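# Swivel backboard clips outward into frame groove to lock backboard

## Task

Rotate each metal clip on the backboard outward until its free end is seated in the groove along the frame's inner wall, so that every clip is holding the backboard in place.

## Robot and tools

Robot: two 6-joint arms, left_arm and right_arm, each with a parallel two-finger gripper and a wrist camera. Each base sits on a mounting plate, and both plates are joined by a metal frame behind the arms. A 'too close' message treats a plate and its half of that frame as part of its arm. Calibrated bases in the scene frame: left_arm at (-0.007, +0.371, +0.168) m, right_arm at (-0.009, -0.307, +0.168) m.

Scene frame: the origin is at table-top height, halfway between the nominal bases. +x points out over the table, +z points up, and left_arm is on the +y side (this is not the image side). Hand poses, velocities and targets all use this frame. end_effector_position is the point between the finger pads, about 1 cm short of the tips. The fingers point along the gripper's +z axis and open along its y axis. Printed hand poses can be a few centimetres off, more at long reach.

Row layout (used by execute_actions and move): one flat list of 14 numbers, each in [-1, 1], always covering both arms. The first 7 belong to left_arm and the next 7 to right_arm. Within each arm, numbers 1-6 are joint offsets in this order: wrist pitch (joint4), shoulder (joint2), elbow (joint3), waist (joint1), wrist roll (joint6), wrist yaw (joint5). Number 7 is the gripper opening. Joint offsets are scaled so that 1.0 equals 2.073 rad for wrist pitch, 1.258 rad for shoulder, 1.3 rad for elbow, 1.202 rad for waist, and 2.022 rad for wrist roll and wrist yaw. They are offsets from the Joint targets in force when the action or move begins, not from the previous row. Sending the same offset again therefore moves the joint further, and 0 keeps an arm at its current targets. The opening is absolute: +1 means fully open and -1 means closed. A 0 in that slot is a real command, so repeat the current opening to leave a gripper unchanged.

Joint ranges in rad: waist -2.618 to 3.054; shoulder 0 to 3.142; elbow 0 to 3.142; wrist pitch -1.571 to 1.571; wrist yaw -1.571 to 1.571; wrist roll -2.094 to 2.094. If an action asks any joint to go more than 0.059 rad beyond its range, both arms' action is refused. A whole call is rejected if any action in it is malformed, or if its first action fails that check. True joint ends can differ from these by up to 0.059 rad. 'joint sent to its limit' appears when a joint was driven all the way to its end.

execute_actions(actions, cameras): actions is a list of actions. Each action is a list of up to 15 rows; each row lasts one 1/30 s step, and the last row repeats until the action's 15 steps (0.5 s) are used. An empty list just reports state and images. cameras picks images: omit it, null or ["all"] for all of them, [] for none. Names: cam_high, cam_left_wrist, cam_right_wrist, each 896x504. An unknown name invalidates the call.

move(target, speed, blend, opening_speed, blocking, cameras): target is either one 14-number row or a list of up to 15 rows. Every row is measured from the same starting Joint targets, not from the previous row. All joints move together along interpolated paths, so the hand traces a curve. The move does not avoid obstacles. speed is the fastest joint's peak rate in rad/s (0.01 to 2, default 0.5), given as one value or one per target. blend is a corner-rounding radius in rad (default 0). opening_speed is the finger command rate per second on the -1..1 scale, at least 0.2. Use a low value to close gently. blocking=false returns after about 0.5 s while the motion continues. Paths last at least 0.5 s, and any over 10 s stop short. The 'move:' line gives the outcome (done, off_target, moving, held, fault), plus limits=held if steps were withheld, plus each arm's worst joint error above 0.035 rad. done does not rule out contact.

wait(seconds 0-10, cameras) lets time pass while each arm holds its command. stop(cameras) brakes a running move. zoom_image(camera, region=[x0,y0,x1,y1]) in pixels from the top-left corner, at most 504x504, of that camera's latest image. read_manual(section) returns only licence text. finished_scene(scene 1 or 2) ends the scene permanently; the clips must stay locked with no help from the robot.

Result lines: Joint positions and Joint velocities are per arm, in the joint order above (rad, rad/s), followed by the finger-pad gap (m; 0.094 when fully open). Joint targets is the base your next offsets count from. Tool commands shows the current gripper commands. grip_measured is on the opening scale. grip_effort_nm is gripper motor effort, negative when closing; it is not pad force. Joint torques are in N m, positive toward larger angles, with offsets. Numbers 2-4 wrap around at ±28. Step readings list mid-action joint angles. 'joint command not followed' means the clearance check changed some targets. 'within noise' means the velocities are effectively zero.

Motion limits: each joint's target can lead its measured angle by at most 0.202 (waist), 0.258 (shoulder), 0.3 (elbow), 0.573 (wrist pitch) or 0.522 (yaw, roll) rad. Targets that would move a hand more than 200 mm are scaled back. Large moves can take several actions. To stop pressing on something, command the targets back past the measured positions.

Caution: avoid dropping or flinging parts, fast impacts, hard presses, and any collision between the two arms, which can fail the scene. Nothing may end up off the table. Motors heat up when an arm holds load, stays stretched out, or strains against something. MOTOR HOT appears at 75 °C. At 90 °C the arm folds and sits idle, and at 100 °C it collapses. Occasional small tugs on held or loose parts can occur.

Each tool is called after "Request:" as name(argument=value, ...), one argument or row to a line, values as JSON.

## Session

Request:
execute_actions(
  actions=[],
)

Scene clock: 0.00 s.
left_arm: end_effector_position=(+0.4017, +0.1615, +0.1787) grip_measured=+1.000 grip_effort_nm=n/a end_effector_quat_wxyz=(+0.625, +0.507, +0.498, -0.323) | right_arm: end_effector_position=(+0.3931, -0.3847, +0.1115) grip_measured=+1.000 grip_effort_nm=n/a end_effector_quat_wxyz=(+0.350, +0.261, +0.823, -0.362)
Joint names: [wrist pitch, shoulder, elbow, waist, wrist roll, wrist yaw]
Joint positions: left_arm=[1.513 2.524 0.922 -0.17 0.429 1.156 0.094] | right_arm=[0.251 2.261 0.933 0.201 0.52 1.024 0.094]
Joint velocities: within noise
Joint torques (N m): no reading
Motor temperatures (°C): left_arm=[20 22 16 18 18 18 17] | right_arm=[17 18 21 18 21 19 17]
Heat: left arm: 22 °C; right arm: 21 °C.
Joint targets: left_arm=[1.497 2.527 0.922 -0.170 0.427 1.157] | right_arm=[0.251 2.251 0.938 0.201 0.523 1.040]
Tool commands: left_gripper/opening=+1.0 right_gripper/opening=+1.0

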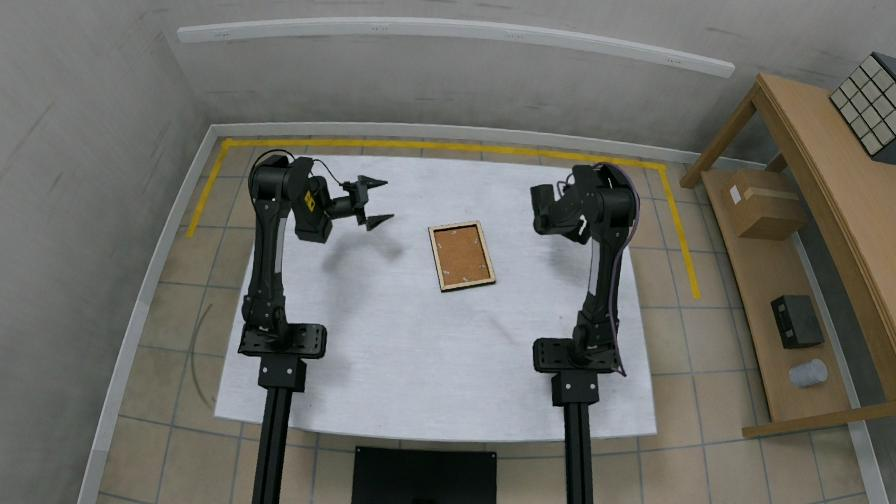

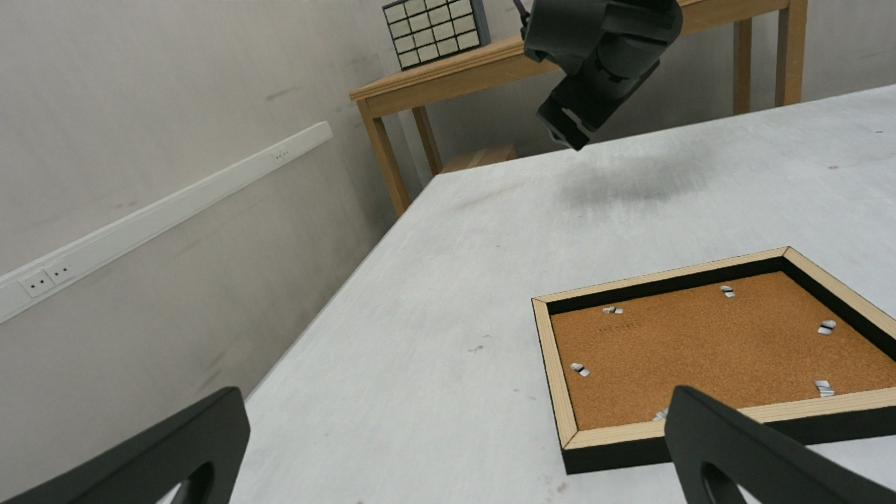

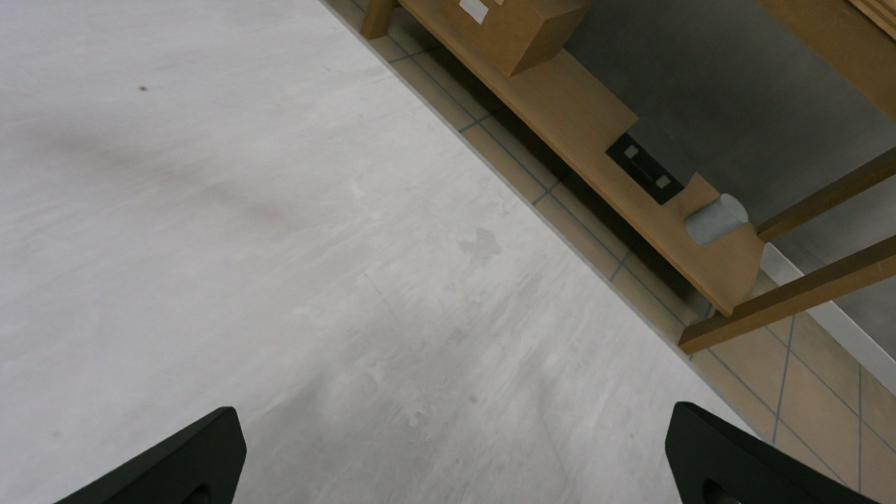

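Request:
zoom_image(
  camera="cam_high",
  region=[415, 210, 505, 300],
)

Request:
zoom_image(
  camera="cam_left_wrist",
  region=[520, 230, 896, 480],
)

Scaled by 5.600.

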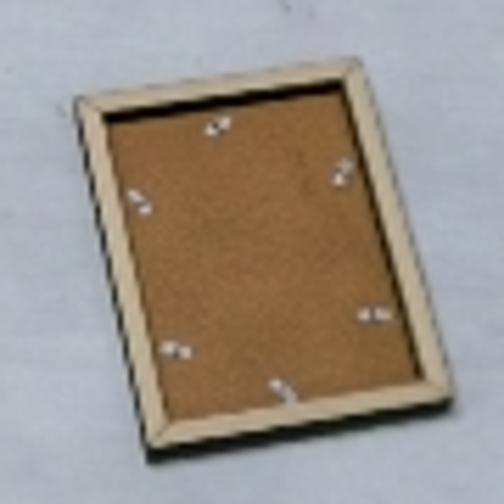

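Scaled by 1.340.

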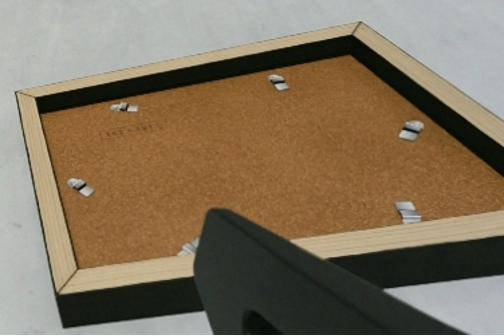

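Request:
move(
  target=[0,0,0,0,0,0,1, -0.6956,-0.0596,0.66,0.4393,-0.2587,-0.5143,1],
  speed=0.8,
)

Scene clock: 71.13 s.
left_arm: end_effector_position=(+0.4017, +0.1615, +0.1787) grip_measured=+1.000 grip_effort_nm=-0.022 end_effector_quat_wxyz=(+0.625, +0.507, +0.498, -0.323) | right_arm: end_effector_position=(+0.3039, -0.0402, +0.2024) grip_measured=+1.000 grip_effort_nm=-0.046 end_effector_quat_wxyz=(-0.026, -0.346, +0.938, +0.005)
Joint names: [wrist pitch, shoulder, elbow, waist, wrist roll, wrist yaw]
Joint positions: left_arm=[1.513 2.524 0.922 -0.17 0.429 1.156 0.094] | right_arm=[-1.182 2.209 1.769 0.73 0.008 0.012 0.094]
Joint velocities: within noise
Joint torques (N m): left_arm=[1.06 -10.29 2.92 -0.4 -0.01 0.08] | right_arm=[0.16 -15.32 7.31 0.47 -0.11 -0.15]
Motor temperatures (°C): left_arm=[24 25 17 18 18 18 17] | right_arm=[18 22 22 18 21 19 17]
Heat: left arm: 25 °C; right arm: 22 °C.
Joint targets: left_arm=[1.497 2.527 0.922 -0.170 0.427 1.157] | right_arm=[-1.191 2.177 1.796 0.729 0.000 0.001]
move: done
camera_calibration:
cam_right_wrist: T_world_to_cam=[[0.642799, -0.765955, -0.011085, -0.227152], [-0.67958, -0.576871, 0.4532, 0.134034], [-0.353525, -0.283783, -0.89134, 0.365749], [0, 0, 0, 1]] pos_world=[0.366401, 0.00712529, 0.262745]

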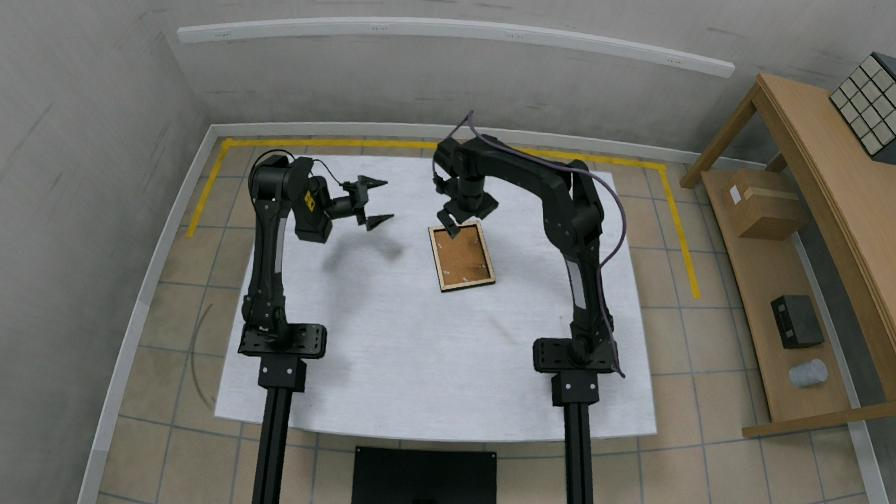

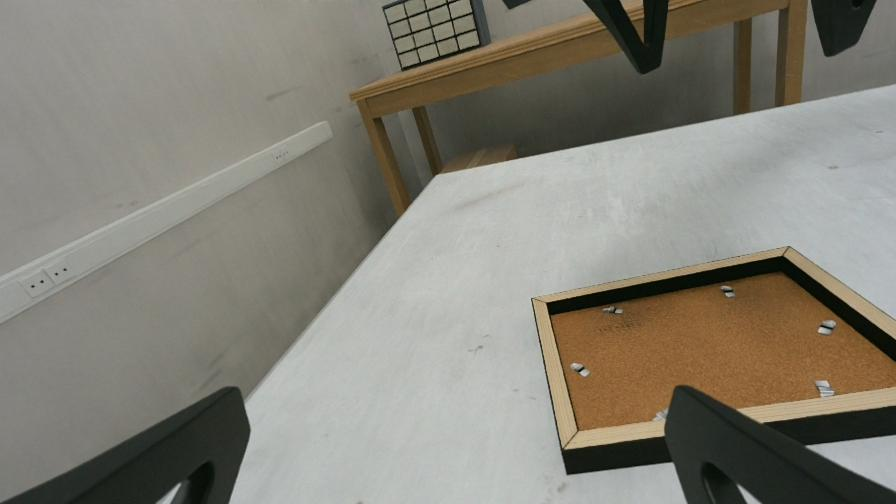

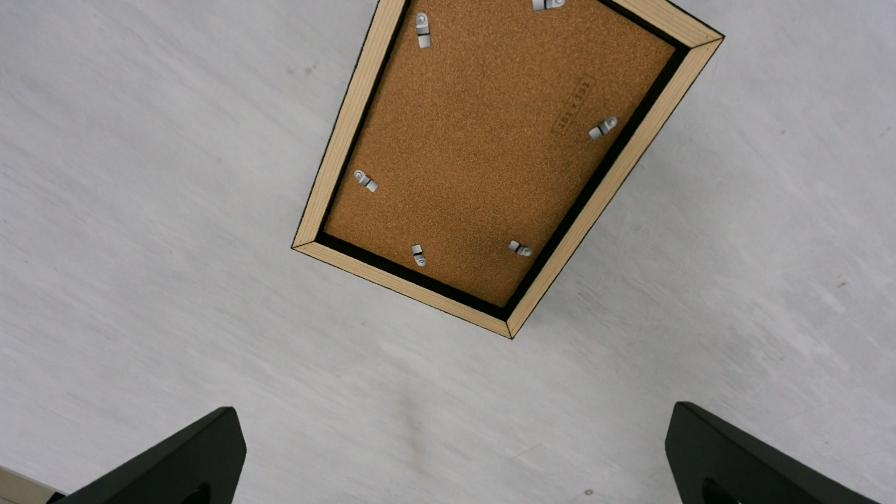

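Request:
zoom_image(
  camera="cam_right_wrist",
  region=[280, 0, 740, 350],
)

Request:
zoom_image(
  camera="cam_right_wrist",
  region=[330, 150, 450, 280],
)

Request:
zoom_image(
  camera="cam_right_wrist",
  region=[390, 0, 450, 60],
)

Request:
zoom_image(
  camera="cam_right_wrist",
  region=[490, 90, 650, 270],
)

Scaled by 1.096.

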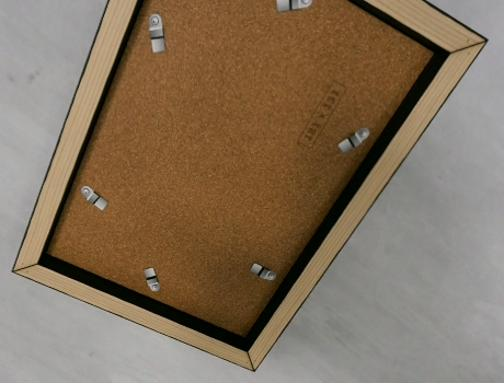

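Scaled by 3.877.

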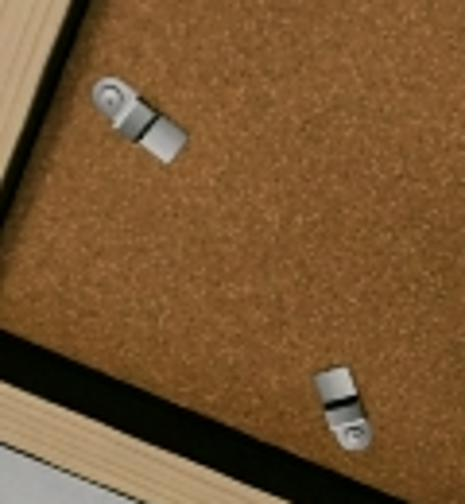

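Scaled by 8.400.

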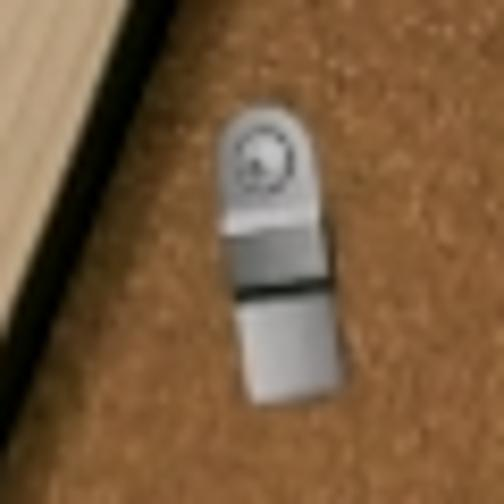

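Scaled by 2.800.

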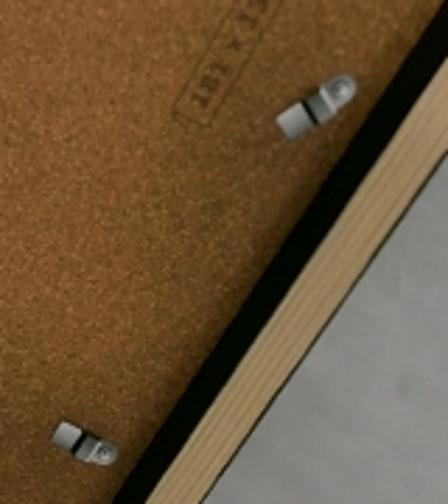

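Request:
move(
  target=[0,0,0,0,0,0,1, -0.1041,0.2417,0.4008,-0.0383,0,0,-1],
  speed=0.8,
  cameras=["cam_right_wrist"],
)

Scene clock: 141.30 s.
left_arm: end_effector_position=(+0.4017, +0.1615, +0.1787) grip_measured=+1.000 grip_effort_nm=-0.027 end_effector_quat_wxyz=(+0.625, +0.507, +0.498, -0.323) | right_arm: end_effector_position=(+0.3650, -0.0141, +0.2190) grip_measured=-0.993 grip_effort_nm=-0.403 end_effector_quat_wxyz=(-0.008, -0.326, +0.945, +0.013)
Joint names: [wrist pitch, shoulder, elbow, waist, wrist roll, wrist yaw]
Joint positions: left_arm=[1.513 2.524 0.922 -0.17 0.429 1.156 0.094] | right_arm=[-1.398 2.467 2.285 0.688 0.007 0.01 0]
Joint velocities: within noise
Joint torques (N m): left_arm=[1.03 -10.35 2.88 -0.35 0.01 0.08] | right_arm=[0.27 -13.04 7.82 0.21 -0.11 -0.14]
Motor temperatures (°C): left_arm=[25 26 17 18 18 18 17] | right_arm=[17 30 24 18 21 19 17]
Heat: left arm: 26 °C; right arm: 30 °C.
Joint targets: left_arm=[1.497 2.527 0.922 -0.170 0.427 1.157] | right_arm=[-1.406 2.481 2.317 0.683 0.000 0.001]
move: done
camera_calibration:
cam_right_wrist: T_world_to_cam=[[0.610363, -0.792009, -0.0133732, -0.23423], [-0.716406, -0.559146, 0.417274, 0.204686], [-0.337962, -0.245108, -0.908682, 0.408233], [0, 0, 0, 1]] pos_world=[0.427572, 0.0289985, 0.282411]
Images, in order (width x height): cam_right_wrist 896x504.

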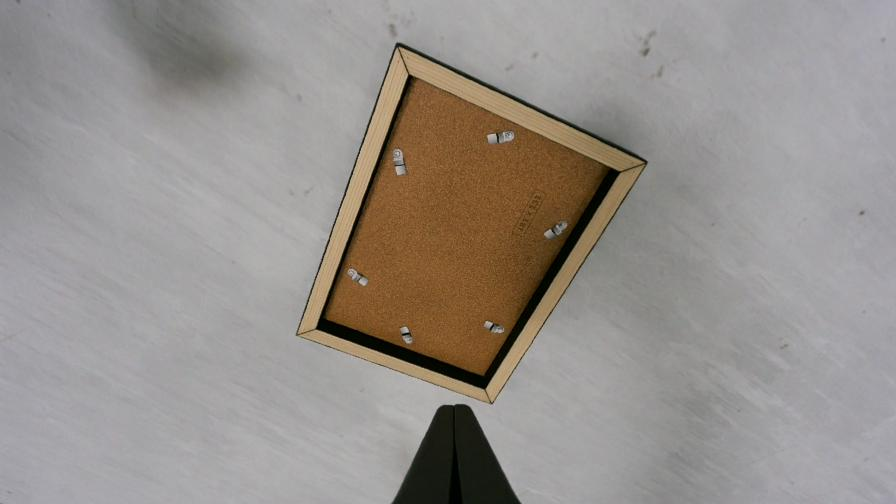

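Request:
zoom_image(
  camera="cam_right_wrist",
  region=[290, 240, 430, 400],
)

Request:
zoom_image(
  camera="cam_right_wrist",
  region=[460, 190, 640, 400],
)

Request:
zoom_image(
  camera="cam_right_wrist",
  region=[370, 40, 550, 200],
)

Scaled by 3.150.

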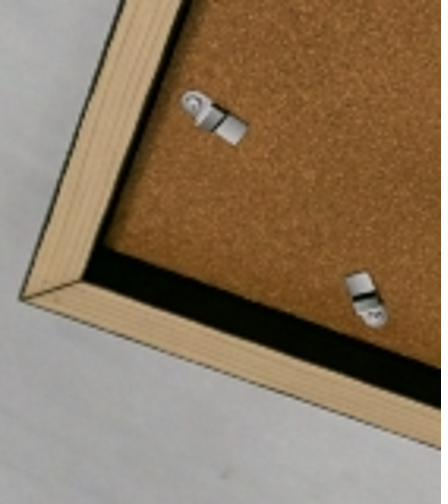

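Scaled by 2.400.

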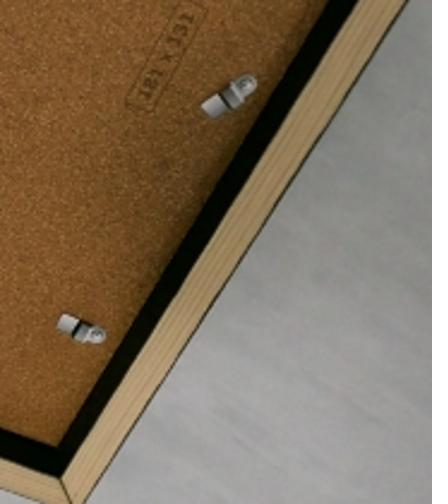

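Scaled by 2.800.

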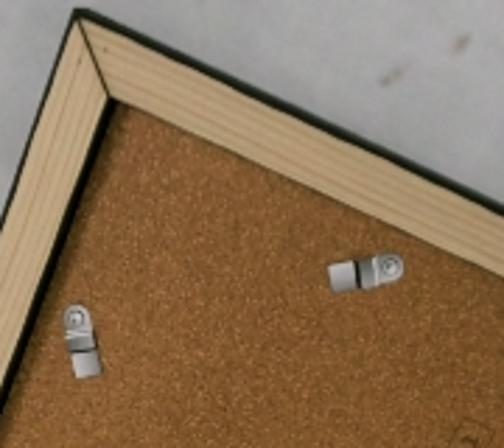

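Request:
move(
  target=[0,0,0,0,0,0,1, 0.2941,-0.0403,-0.5085,-0.156,0.117,0.0193,0.064],
  speed=0.8,
  cameras=["cam_right_wrist","cam_high"],
)

Scene clock: 264.70 s.
left_arm: end_effector_position=(+0.4017, +0.1615, +0.1787) grip_measured=+1.000 grip_effort_nm=-0.017 end_effector_quat_wxyz=(+0.625, +0.507, +0.498, -0.323) | right_arm: end_effector_position=(+0.3708, -0.1107, +0.0661) grip_measured=+0.062 grip_effort_nm=0.061 end_effector_quat_wxyz=(-0.024, -0.125, +0.992, -0.003)
Joint names: [wrist pitch, shoulder, elbow, waist, wrist roll, wrist yaw]
Joint positions: left_arm=[1.513 2.524 0.922 -0.17 0.429 1.156 0.094] | right_arm=[-0.808 2.467 1.662 0.495 0.229 0.029 0.05]
Joint velocities: within noise
Joint torques (N m): left_arm=[1.02 -10.19 2.84 -0.35 0.02 0.1] | right_arm=[0.39 -16.95 4.38 0.64 0.06 0.09]
Motor temperatures (°C): left_arm=[27 28 17 18 18 18 17] | right_arm=[17 31 25 18 21 19 17]
Heat: left arm: 28 °C; right arm: 31 °C.
Joint targets: left_arm=[1.497 2.527 0.922 -0.170 0.427 1.157] | right_arm=[-0.797 2.430 1.656 0.496 0.236 0.040]
move: off_target (right_arm); right_arm: the shoulder is farthest, 0.037 rad from its target
camera_calibration:
cam_right_wrist: T_world_to_cam=[[0.240852, -0.970421, 0.0165575, -0.201104], [-0.865852, -0.207128, 0.455411, 0.310484], [-0.43851, -0.124023, -0.890127, 0.297039], [0, 0, 0, 1]] pos_world=[0.447524, -0.0940056, 0.126335]
Images, in order (width x height): cam_high 896x504, cam_right_wrist 896x504.

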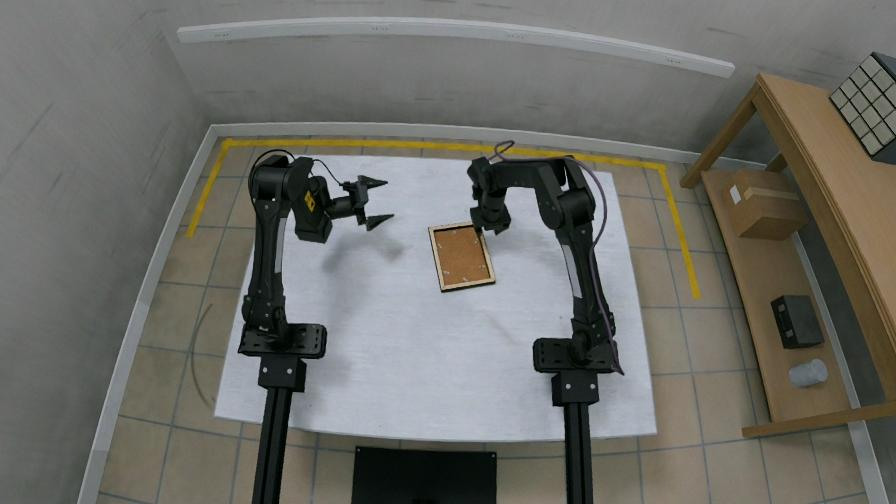

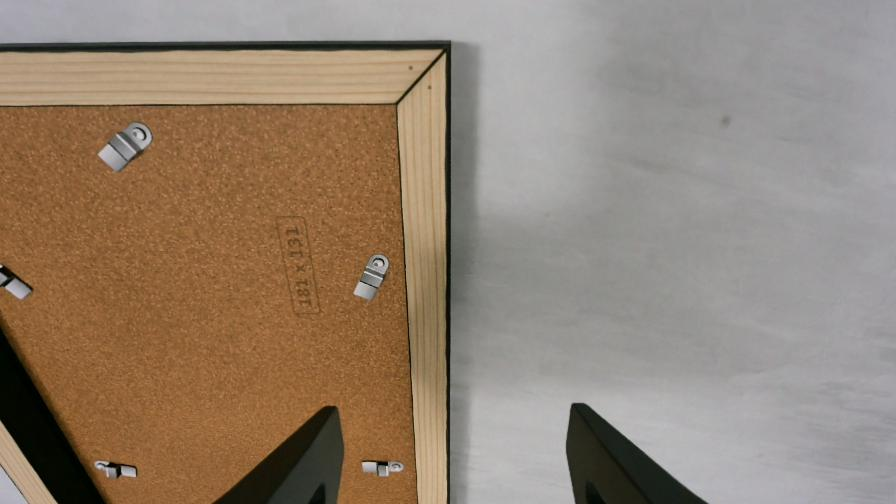

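Request:
move(
  target=[0,0,0,0,0,0,1, 0.0710,0.0278,-0.0672,0.0248,0.0152,0,0.064],
  speed=0.4,
  cameras=["cam_right_wrist"],
)

Scene clock: 311.97 s.
left_arm: end_effector_position=(+0.4017, +0.1615, +0.1787) grip_measured=+1.000 grip_effort_nm=-0.017 end_effector_quat_wxyz=(+0.625, +0.507, +0.498, -0.323) | right_arm: end_effector_position=(+0.3687, -0.0988, +0.0491) grip_measured=+0.062 grip_effort_nm=0.066 end_effector_quat_wxyz=(+0.006, -0.121, +0.993, +0.008)
Joint names: [wrist pitch, shoulder, elbow, waist, wrist roll, wrist yaw]
Joint positions: left_arm=[1.513 2.524 0.922 -0.17 0.429 1.156 0.094] | right_arm=[-0.661 2.467 1.578 0.52 0.26 0.029 0.05]
Joint velocities: within noise
Joint torques (N m): left_arm=[1.05 -10.15 2.8 -0.42 0 0.07] | right_arm=[0.52 -13.39 3.96 1.07 0.04 0.08]
Motor temperatures (°C): left_arm=[27 28 17 18 18 18 17] | right_arm=[17 36 23 18 21 19 17]
Heat: left arm: 28 °C; right arm: 36 °C.
Joint targets: left_arm=[1.497 2.527 0.922 -0.170 0.427 1.157] | right_arm=[-0.649 2.465 1.568 0.526 0.267 0.040]
move: done
camera_calibration:
cam_right_wrist: T_world_to_cam=[[0.232325, -0.972638, 0.000983467, -0.18505], [-0.89177, -0.212605, 0.399432, 0.330648], [-0.388294, -0.0936749, -0.916762, 0.268185], [0, 0, 0, 1]] pos_world=[0.441989, -0.0845673, 0.113973]
Images, in order (width x height): cam_right_wrist 896x504.

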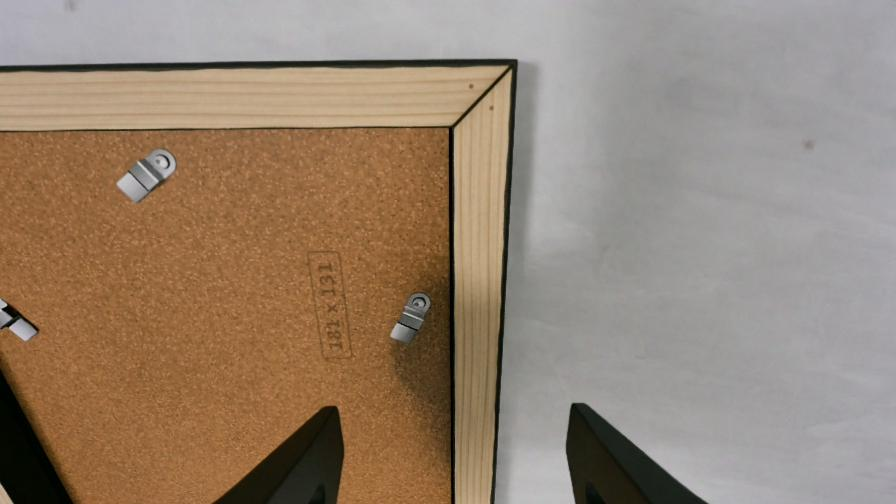

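Request:
move(
  target=[0,0,0,0,0,0,1, 0.0285,0.0507,-0.0142,0.0067,0.001,0,0.064],
  speed=0.3,
  cameras=["cam_right_wrist"],
)

Scene clock: 336.30 s.
left_arm: end_effector_position=(+0.4017, +0.1615, +0.1787) grip_measured=+1.000 grip_effort_nm=-0.027 end_effector_quat_wxyz=(+0.625, +0.507, +0.498, -0.323) | right_arm: end_effector_position=(+0.3610, -0.0999, +0.0235) grip_measured=+0.062 grip_effort_nm=0.066 end_effector_quat_wxyz=(-0.001, -0.122, +0.992, +0.005)
Joint names: [wrist pitch, shoulder, elbow, waist, wrist roll, wrist yaw]
Joint positions: left_arm=[1.513 2.524 0.922 -0.17 0.429 1.156 0.094] | right_arm=[-0.602 2.52 1.557 0.524 0.262 0.029 0.05]
Joint velocities: within noise
Joint torques (N m): left_arm=[1.02 -10.4 2.8 -0.34 0.03 0.07] | right_arm=[0.5 -12.45 3.93 1.46 0.05 0.09]
Motor temperatures (°C): left_arm=[27 29 17 18 18 18 17] | right_arm=[17 33 23 18 21 19 17]
Heat: left arm: 29 °C; right arm: 33 °C.
Joint targets: left_arm=[1.497 2.527 0.922 -0.170 0.427 1.157] | right_arm=[-0.590 2.529 1.550 0.533 0.269 0.040]
move: done
camera_calibration:
cam_right_wrist: T_world_to_cam=[[0.234805, -0.97203, 0.004972, -0.185193], [-0.885862, -0.211879, 0.412741, 0.331357], [-0.400143, -0.101318, -0.910835, 0.244979], [0, 0, 0, 1]] pos_world=[0.435048, -0.084985, 0.0872911]
Images, in order (width x height): cam_right_wrist 896x504.

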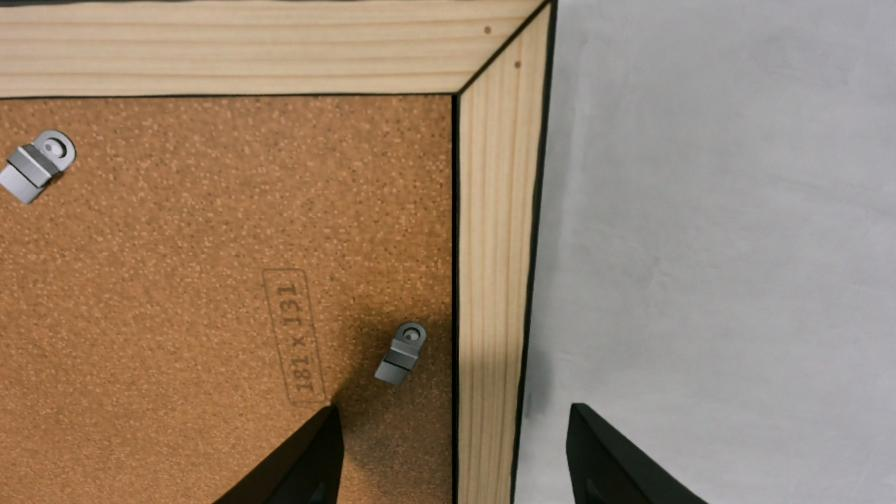

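Request:
move(
  target=[0,0,0,0,0,0,1, 0.0154,0.0129,-0.0121,0.0017,0.0,0,0.064],
  speed=0.1,
  cameras=["cam_right_wrist"],
)

Scene clock: 346.93 s.
left_arm: end_effector_position=(+0.4017, +0.1615, +0.1787) grip_measured=+1.000 grip_effort_nm=-0.032 end_effector_quat_wxyz=(+0.625, +0.507, +0.498, -0.323) | right_arm: end_effector_position=(+0.3628, -0.0988, +0.0210) grip_measured=+0.062 grip_effort_nm=0.061 end_effector_quat_wxyz=(+0.005, -0.121, +0.993, +0.008)
Joint names: [wrist pitch, shoulder, elbow, waist, wrist roll, wrist yaw]
Joint positions: left_arm=[1.513 2.524 0.922 -0.17 0.429 1.156 0.094] | right_arm=[-0.579 2.523 1.549 0.524 0.264 0.029 0.05]
Joint velocities: within noise
Joint torques (N m): left_arm=[1.04 -10.29 2.93 -0.25 0.02 0.08] | right_arm=[0.61 -11.19 3.33 1.68 0.02 0.1]
Motor temperatures (°C): left_arm=[27 29 17 18 18 18 17] | right_arm=[17 30 23 18 21 19 17]
Heat: left arm: 29 °C; right arm: 30 °C.
Joint targets: left_arm=[1.497 2.527 0.922 -0.170 0.427 1.157] | right_arm=[-0.559 2.545 1.534 0.536 0.269 0.040]
move: done
camera_calibration:
cam_right_wrist: T_world_to_cam=[[0.232753, -0.972535, 0.00128392, -0.183743], [-0.891171, -0.212752, 0.400687, 0.336307], [-0.389409, -0.0944055, -0.916214, 0.240533], [0, 0, 0, 1]] pos_world=[0.436139, -0.0844387, 0.0858622]
Images, in order (width x height): cam_right_wrist 896x504.

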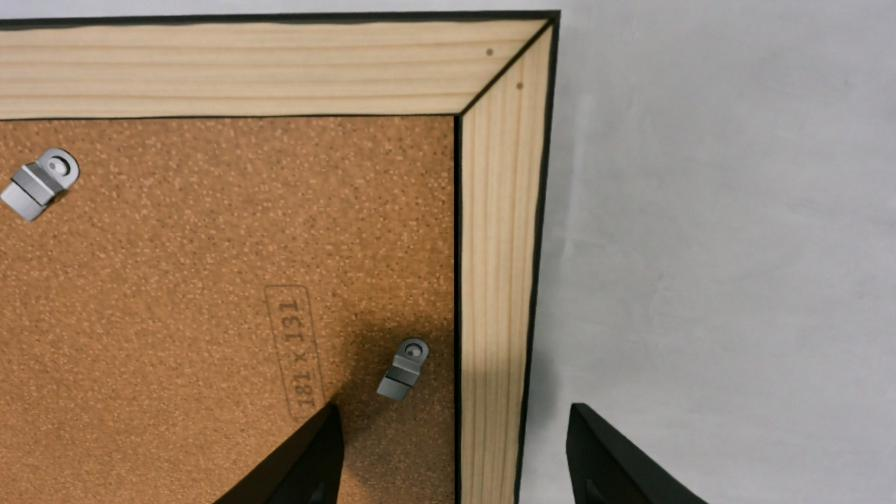

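Request:
move(
  target=[0,0,0,0,0,0,1, 0,0.0135,0,0,0,0,0.064],
  speed=0.1,
  cameras=["cam_right_wrist"],
)

Scene clock: 358.40 s.
left_arm: end_effector_position=(+0.4017, +0.1615, +0.1787) grip_measured=+1.000 grip_effort_nm=-0.032 end_effector_quat_wxyz=(+0.625, +0.507, +0.498, -0.323) | right_arm: end_effector_position=(+0.3625, -0.0989, +0.0206) grip_measured=+0.062 grip_effort_nm=0.061 end_effector_quat_wxyz=(+0.004, -0.121, +0.993, +0.008)
Joint names: [wrist pitch, shoulder, elbow, waist, wrist roll, wrist yaw]
Joint positions: left_arm=[1.513 2.524 0.922 -0.17 0.429 1.156 0.094] | right_arm=[-0.579 2.524 1.549 0.524 0.264 0.029 0.05]
Joint velocities: within noise
Joint torques (N m): left_arm=[1.05 -10.41 2.74 -0.36 -0.02 0.09] | right_arm=[0.59 -9.74 3.33 1.65 0.02 0.09]
Motor temperatures (°C): left_arm=[28 29 17 18 18 18 17] | right_arm=[17 30 23 18 21 19 17]
Heat: left arm: 29 °C; right arm: 30 °C.
Joint targets: left_arm=[1.497 2.527 0.922 -0.170 0.427 1.157] | right_arm=[-0.559 2.562 1.534 0.536 0.269 0.040]
move: off_target (right_arm); right_arm: the shoulder is farthest, 0.038 rad from its target
camera_calibration:
cam_right_wrist: T_world_to_cam=[[0.232799, -0.972524, 0.00159176, -0.183828], [-0.890761, -0.21257, 0.401696, 0.336068], [-0.39032, -0.0949323, -0.915772, 0.240258], [0, 0, 0, 1]] pos_world=[0.435929, -0.0845311, 0.0853168]
Images, in order (width x height): cam_right_wrist 896x504.

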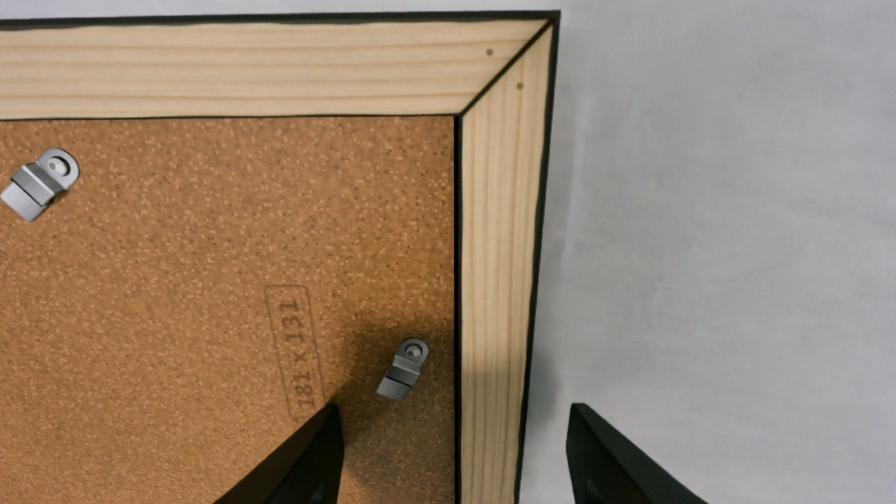

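Request:
execute_actions(
  actions=[
    [[0,0,0,0,0,0,1,0,0.02,0,0,0,0,0.064],[0,0,0,0,0,0,1,0,0.02,0,0,0,0,0.064],[0,0,0,0,0,0,1,0,-0.0135,0,0,0,0,0.064]],
  ],
  cameras=[],
)

Scene clock: 375.87 s.
left_arm: end_effector_position=(+0.4017, +0.1615, +0.1787) grip_measured=+1.000 grip_effort_nm=-0.022 end_effector_quat_wxyz=(+0.625, +0.507, +0.498, -0.323) | right_arm: end_effector_position=(+0.3619, -0.0992, +0.0195) grip_measured=+0.062 grip_effort_nm=0.061 end_effector_quat_wxyz=(+0.003, -0.121, +0.993, +0.007)
Joint names: [wrist pitch, shoulder, elbow, waist, wrist roll, wrist yaw]
Joint positions: left_arm=[1.513 2.524 0.922 -0.17 0.429 1.156 0.094] | right_arm=[-0.579 2.526 1.549 0.524 0.264 0.029 0.05]
Joint velocities: within noise
Joint torques (N m): left_arm=[1.02 -10.4 2.85 -0.4 -0.01 0.06] | right_arm=[0.6 -11.59 3.32 1.68 0.02 0.08]
Motor temperatures (°C): left_arm=[28 29 17 18 18 18 17] | right_arm=[17 29 23 18 21 19 17]
Heat: left arm: 29 °C; right arm: 29 °C.
Joint targets: left_arm=[1.497 2.527 0.922 -0.170 0.427 1.157] | right_arm=[-0.558 2.545 1.534 0.536 0.269 0.040]
Step readings (joint positions of left_arm | right_arm):
0: [1.513 2.524 0.922 -0.170 0.429 1.156] | [-0.579 2.524 1.549 0.524 0.264 0.029]
1: [1.513 2.524 0.922 -0.170 0.429 1.156] | [-0.579 2.526 1.549 0.524 0.264 0.029]
2: [1.513 2.524 0.922 -0.170 0.429 1.156] | [-0.579 2.526 1.549 0.524 0.264 0.029]
4: [1.513 2.524 0.922 -0.170 0.429 1.156] | [-0.579 2.526 1.549 0.524 0.264 0.029]
8: [1.513 2.524 0.922 -0.170 0.429 1.156] | [-0.579 2.526 1.549 0.524 0.264 0.029]
15: [1.513 2.524 0.922 -0.170 0.429 1.156] | [-0.579 2.526 1.549 0.524 0.264 0.029]
No camera images: "cameras" was empty.

Request:
execute_actions(
  actions=[
    [[0,0,0,0,0,0,1,0,0.034,0,0,0,0,0.064],[0,0,0,0,0,0,1,0,0.034,0,0,0,0,0.064],[0,0,0,0,0,0,1,0,0.034,0,0,0,0,0.064],[0,0,0,0,0,0,1,0,0.0,0,0,0,0,0.064]],
  ],
  cameras=[],
)

Scene clock: 381.00 s.
left_arm: end_effector_position=(+0.4017, +0.1615, +0.1787) grip_measured=+1.000 grip_effort_nm=-0.032 end_effector_quat_wxyz=(+0.625, +0.507, +0.498, -0.323) | right_arm: end_effector_position=(+0.3619, -0.0992, +0.0195) grip_measured=+0.062 grip_effort_nm=0.061 end_effector_quat_wxyz=(+0.003, -0.121, +0.993, +0.007)
Joint names: [wrist pitch, shoulder, elbow, waist, wrist roll, wrist yaw]
Joint positions: left_arm=[1.513 2.524 0.922 -0.17 0.429 1.156 0.094] | right_arm=[-0.579 2.526 1.549 0.524 0.264 0.029 0.05]
Joint velocities: within noise
Joint torques (N m): left_arm=[1.05 -10.28 2.82 -0.38 0 0.13] | right_arm=[0.6 -11.58 3.29 1.62 0.02 0.09]
Motor temperatures (°C): left_arm=[28 29 17 18 18 18 17] | right_arm=[17 29 23 18 21 19 17]
Heat: left arm: 29 °C; right arm: 29 °C.
Joint targets: left_arm=[1.497 2.527 0.922 -0.170 0.427 1.157] | right_arm=[-0.558 2.545 1.534 0.536 0.269 0.040]
Step readings (joint positions of left_arm | right_arm):
0: [1.513 2.524 0.922 -0.170 0.429 1.156] | [-0.579 2.526 1.549 0.524 0.264 0.029]
1: [1.513 2.524 0.922 -0.170 0.429 1.156] | [-0.579 2.526 1.549 0.524 0.264 0.029]
2: [1.513 2.524 0.922 -0.170 0.429 1.156] | [-0.579 2.526 1.549 0.524 0.264 0.029]
4: [1.513 2.524 0.922 -0.170 0.429 1.156] | [-0.579 2.526 1.549 0.524 0.264 0.029]
8: [1.513 2.524 0.922 -0.170 0.429 1.156] | [-0.579 2.526 1.549 0.524 0.264 0.029]
15: [1.513 2.524 0.922 -0.170 0.429 1.156] | [-0.579 2.526 1.549 0.524 0.264 0.029]
No camera images: "cameras" was empty.

Request:
wait(
  seconds=0.1,
  cameras=["cam_right_wrist"],
)

Request:
zoom_image(
  camera="cam_right_wrist",
  region=[280, 320, 620, 504],
)

Scene clock: 386.90 s.
left_arm: end_effector_position=(+0.4017, +0.1615, +0.1787) grip_measured=+1.000 grip_effort_nm=-0.027 end_effector_quat_wxyz=(+0.625, +0.507, +0.498, -0.323) | right_arm: end_effector_position=(+0.3619, -0.0992, +0.0195) grip_measured=+0.062 grip_effort_nm=0.066 end_effector_quat_wxyz=(+0.003, -0.121, +0.993, +0.007)
Joint names: [wrist pitch, shoulder, elbow, waist, wrist roll, wrist yaw]
Joint positions: left_arm=[1.513 2.524 0.922 -0.17 0.429 1.156 0.094] | right_arm=[-0.579 2.526 1.549 0.524 0.264 0.029 0.05]
Joint velocities: within noise
Joint torques (N m): left_arm=[1.05 -10.33 2.93 -0.35 -0.01 0.08] | right_arm=[0.6 -11.59 3.28 1.66 0.02 0.1]
Motor temperatures (°C): left_arm=[28 29 17 18 18 18 17] | right_arm=[17 28 23 18 21 19 17]
Heat: left arm: 29 °C; right arm: 28 °C.
Joint targets: left_arm=[1.497 2.527 0.922 -0.170 0.427 1.157] | right_arm=[-0.558 2.545 1.534 0.536 0.269 0.040]
Tool commands: left_gripper/opening=+1.0 right_gripper/opening=+0.064
wait: 0.10 s; at rest from the start
camera_calibration:
cam_right_wrist: T_world_to_cam=[[0.232907, -0.972496, 0.00230985, -0.184027], [-0.889799, -0.212142, 0.404047, 0.335512], [-0.392444, -0.0961607, -0.914735, 0.239614], [0, 0, 0, 1]] pos_world=[0.435435, -0.0847479, 0.0840453]
Images, in order (width x height): cam_right_wrist 896x504.

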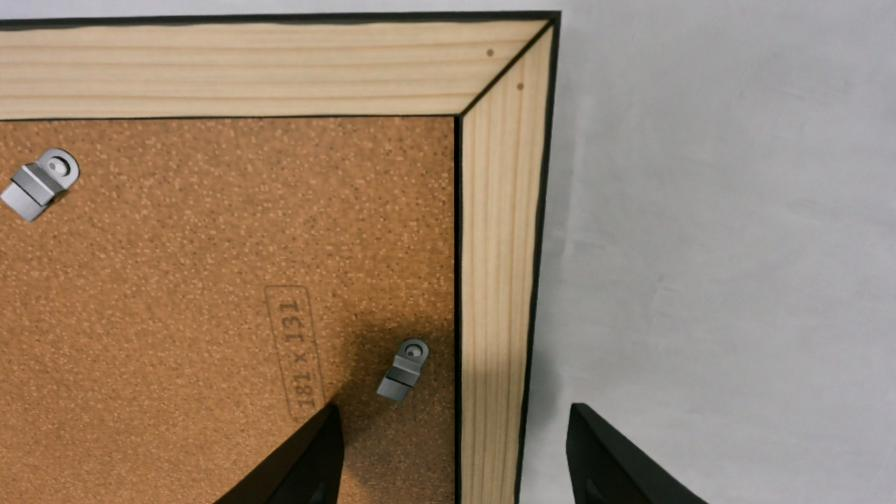

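Scaled by 1.482.

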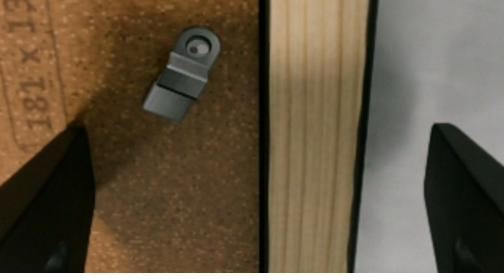

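Request:
move(
  target=[0,0,0,0,0,0,1, 0,0,0,-0.0383,-0.0163,0,0.064],
  speed=0.1,
  cameras=["cam_right_wrist"],
)

Scene clock: 424.07 s.
left_arm: end_effector_position=(+0.4017, +0.1615, +0.1787) grip_measured=+1.000 grip_effort_nm=-0.032 end_effector_quat_wxyz=(+0.625, +0.507, +0.498, -0.323) | right_arm: end_effector_position=(+0.3638, -0.1015, +0.0193) grip_measured=+0.062 grip_effort_nm=0.051 end_effector_quat_wxyz=(-0.001, -0.123, +0.992, +0.021)
Joint names: [wrist pitch, shoulder, elbow, waist, wrist roll, wrist yaw]
Joint positions: left_arm=[1.513 2.524 0.922 -0.17 0.429 1.156 0.094] | right_arm=[-0.576 2.526 1.549 0.505 0.242 0 0.05]
Joint velocities: within noise
Joint torques (N m): left_arm=[1.07 -10.33 2.74 -0.32 -0.02 0.11] | right_arm=[0.58 -11.51 3.32 -0.9 -0.09 0.38]
Motor temperatures (°C): left_arm=[28 30 17 18 18 18 17] | right_arm=[17 28 23 18 21 19 17]
Heat: left arm: 30 °C; right arm: 28 °C.
Joint targets: left_arm=[1.497 2.527 0.922 -0.170 0.427 1.157] | right_arm=[-0.558 2.545 1.534 0.489 0.236 0.040]
move: off_target (right_arm); right_arm: the wrist yaw is farthest, 0.040 rad from its target
camera_calibration:
cam_right_wrist: T_world_to_cam=[[0.235622, -0.971499, -0.0259014, -0.187084], [-0.884344, -0.225384, 0.408826, 0.333349], [-0.403012, -0.0734228, -0.912245, 0.246065], [0, 0, 0, 1]] pos_world=[0.438043, -0.0885542, 0.083344]
Images, in order (width x height): cam_right_wrist 896x504.

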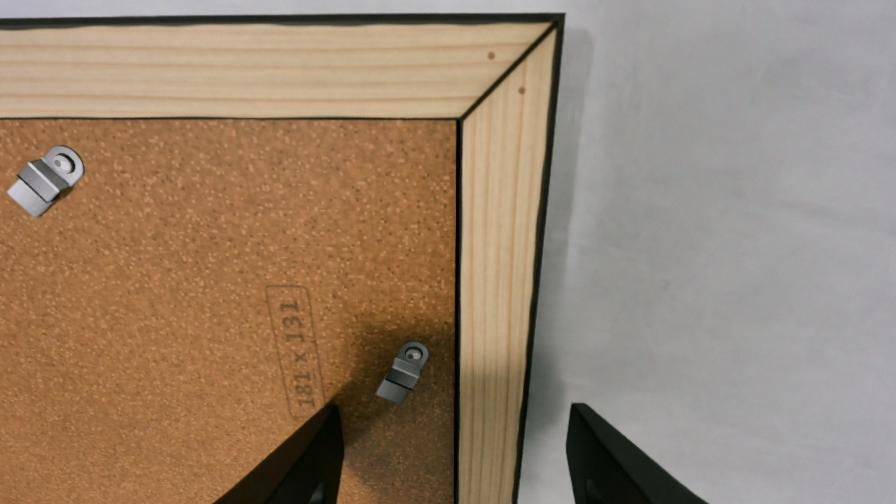

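Request:
move(
  target=[0,0,0,0,0,0,1, 0,-0.0238,0,0,0,0,0.064],
  speed=0.1,
  cameras=["cam_right_wrist"],
)

Scene clock: 433.83 s.
left_arm: end_effector_position=(+0.4017, +0.1615, +0.1787) grip_measured=+1.000 grip_effort_nm=-0.032 end_effector_quat_wxyz=(+0.625, +0.507, +0.498, -0.323) | right_arm: end_effector_position=(+0.3638, -0.1015, +0.0195) grip_measured=+0.062 grip_effort_nm=0.051 end_effector_quat_wxyz=(-0.001, -0.123, +0.992, +0.021)
Joint names: [wrist pitch, shoulder, elbow, waist, wrist roll, wrist yaw]
Joint positions: left_arm=[1.513 2.524 0.922 -0.17 0.429 1.156 0.094] | right_arm=[-0.576 2.526 1.549 0.505 0.241 0 0.05]
Joint velocities: within noise
Joint torques (N m): left_arm=[1.07 -10.3 2.86 -0.28 0 0.11] | right_arm=[0.57 -14.27 3.32 -0.88 -0.08 0.39]
Motor temperatures (°C): left_arm=[28 30 17 18 18 18 17] | right_arm=[17 28 23 18 21 19 17]
Heat: left arm: 30 °C; right arm: 28 °C.
Joint targets: left_arm=[1.497 2.527 0.922 -0.170 0.427 1.157] | right_arm=[-0.559 2.515 1.534 0.489 0.236 0.040]
move: off_target (right_arm); right_arm: the wrist yaw is farthest, 0.040 rad from its target
camera_calibration:
cam_right_wrist: T_world_to_cam=[[0.236728, -0.971228, -0.0259925, -0.187434], [-0.884246, -0.226458, 0.408444, 0.33324], [-0.402578, -0.0737065, -0.912413, 0.246063], [0, 0, 0, 1]] pos_world=[0.438097, -0.0884399, 0.0835295]
Images, in order (width x height): cam_right_wrist 896x504.

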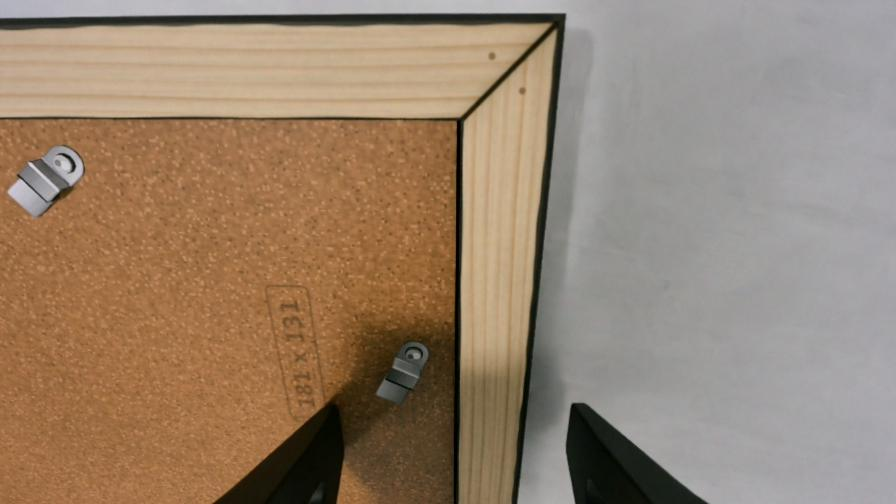

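Request:
execute_actions(
  actions=[
    [[0,0,0,0,0,0,1,0,-0.024,0,0,0,0,0.064],[0,0,0,0,0,0,1,0,-0.024,0,0,0,0,0.064],[0,0,0,0,0,0,1,0,0,0,0,0,0,0.064]],
  ],
  cameras=["cam_right_wrist"],
)

Scene clock: 437.83 s.
left_arm: end_effector_position=(+0.4017, +0.1615, +0.1787) grip_measured=+1.000 grip_effort_nm=-0.022 end_effector_quat_wxyz=(+0.625, +0.507, +0.498, -0.323) | right_arm: end_effector_position=(+0.3671, -0.1049, +0.0204) grip_measured=+0.062 grip_effort_nm=0.051 end_effector_quat_wxyz=(+0.003, -0.120, +0.993, +0.018)
Joint names: [wrist pitch, shoulder, elbow, waist, wrist roll, wrist yaw]
Joint positions: left_arm=[1.513 2.524 0.922 -0.17 0.429 1.156 0.094] | right_arm=[-0.572 2.523 1.548 0.498 0.241 0.008 0.05]
Joint velocities: within noise
Joint torques (N m): left_arm=[1.05 -10.29 2.73 -0.44 -0.02 0.12] | right_arm=[0.54 -13.94 3.44 -0.2 -0.09 0.29]
Motor temperatures (°C): left_arm=[28 30 17 18 18 18 17] | right_arm=[17 28 23 18 21 19 17]
Heat: left arm: 30 °C; right arm: 28 °C.
Joint targets: left_arm=[1.497 2.527 0.922 -0.170 0.427 1.157] | right_arm=[-0.559 2.515 1.534 0.489 0.236 0.039]
Step readings (joint positions of left_arm | right_arm):
0: [1.513 2.524 0.922 -0.170 0.429 1.156] | [-0.576 2.526 1.549 0.505 0.241 0.000]
1: [1.513 2.524 0.922 -0.170 0.429 1.156] | [-0.576 2.523 1.549 0.505 0.241 0.000]
2: [1.513 2.524 0.922 -0.170 0.429 1.156] | [-0.575 2.523 1.549 0.505 0.241 0.004]
4: [1.513 2.524 0.922 -0.170 0.429 1.156] | [-0.574 2.523 1.548 0.505 0.241 0.007]
8: [1.513 2.524 0.922 -0.170 0.429 1.156] | [-0.572 2.523 1.548 0.498 0.241 0.007]
15: [1.513 2.524 0.922 -0.170 0.429 1.156] | [-0.572 2.523 1.548 0.498 0.241 0.008]
camera_calibration:
cam_right_wrist: T_world_to_cam=[[0.22953, -0.973104, -0.0196319, -0.189199], [-0.889536, -0.217919, 0.401543, 0.337975], [-0.395021, -0.0747028, -0.91563, 0.245187], [0, 0, 0, 1]] pos_world=[0.440922, -0.0921429, 0.0850752]
Images, in order (width x height): cam_right_wrist 896x504.

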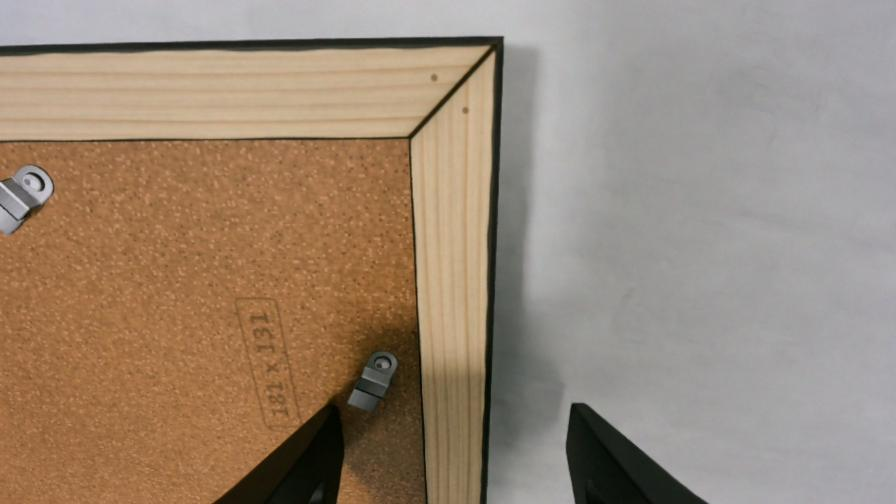

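Request:
move(
  target=[0,0,0,0,0,0,1, 0,0,0,-0.0308,-0.0178,0,0.064],
  speed=0.1,
  cameras=["cam_right_wrist"],
)

Scene clock: 443.90 s.
left_arm: end_effector_position=(+0.4017, +0.1615, +0.1787) grip_measured=+1.000 grip_effort_nm=-0.022 end_effector_quat_wxyz=(+0.625, +0.507, +0.498, -0.323) | right_arm: end_effector_position=(+0.3728, -0.1154, +0.0199) grip_measured=+0.062 grip_effort_nm=0.046 end_effector_quat_wxyz=(+0.003, -0.122, +0.992, +0.020)
Joint names: [wrist pitch, shoulder, elbow, waist, wrist roll, wrist yaw]
Joint positions: left_arm=[1.513 2.524 0.922 -0.17 0.429 1.156 0.094] | right_arm=[-0.571 2.523 1.548 0.468 0.207 0.003 0.05]
Joint velocities: within noise
Joint torques (N m): left_arm=[1.06 -10.24 2.78 -0.38 0.02 0.09] | right_arm=[0.53 -13.94 3.45 -0.88 -0.09 0.33]
Motor temperatures (°C): left_arm=[28 30 17 18 18 18 17] | right_arm=[17 30 23 18 21 19 17]
Heat: left arm: 30 °C; right arm: 30 °C.
Joint targets: left_arm=[1.497 2.527 0.922 -0.170 0.427 1.157] | right_arm=[-0.559 2.515 1.534 0.453 0.200 0.040]
move: off_target (right_arm); right_arm: the wrist yaw is farthest, 0.036 rad from its target
camera_calibration:
cam_right_wrist: T_world_to_cam=[[0.233628, -0.972039, -0.0236386, -0.20203], [-0.888467, -0.223292, 0.400958, 0.33994], [-0.395025, -0.072673, -0.915791, 0.246464], [0, 0, 0, 1]] pos_world=[0.446585, -0.102564, 0.0846321]
Images, in order (width x height): cam_right_wrist 896x504.

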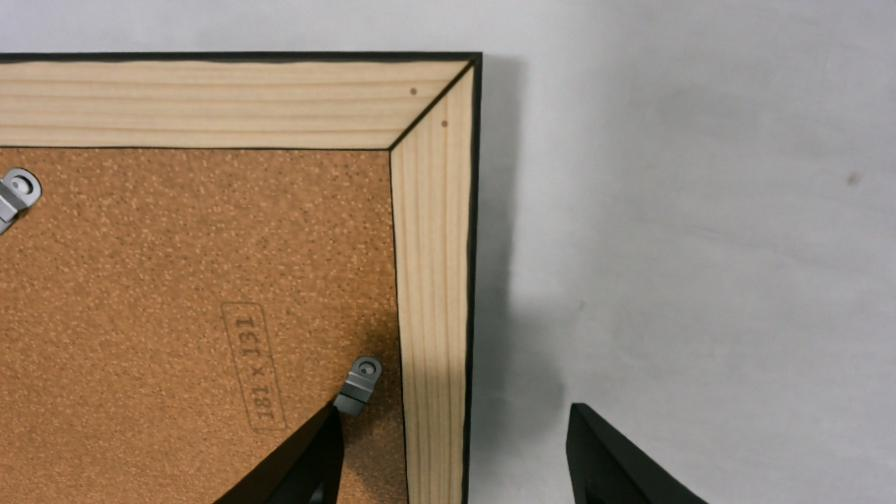

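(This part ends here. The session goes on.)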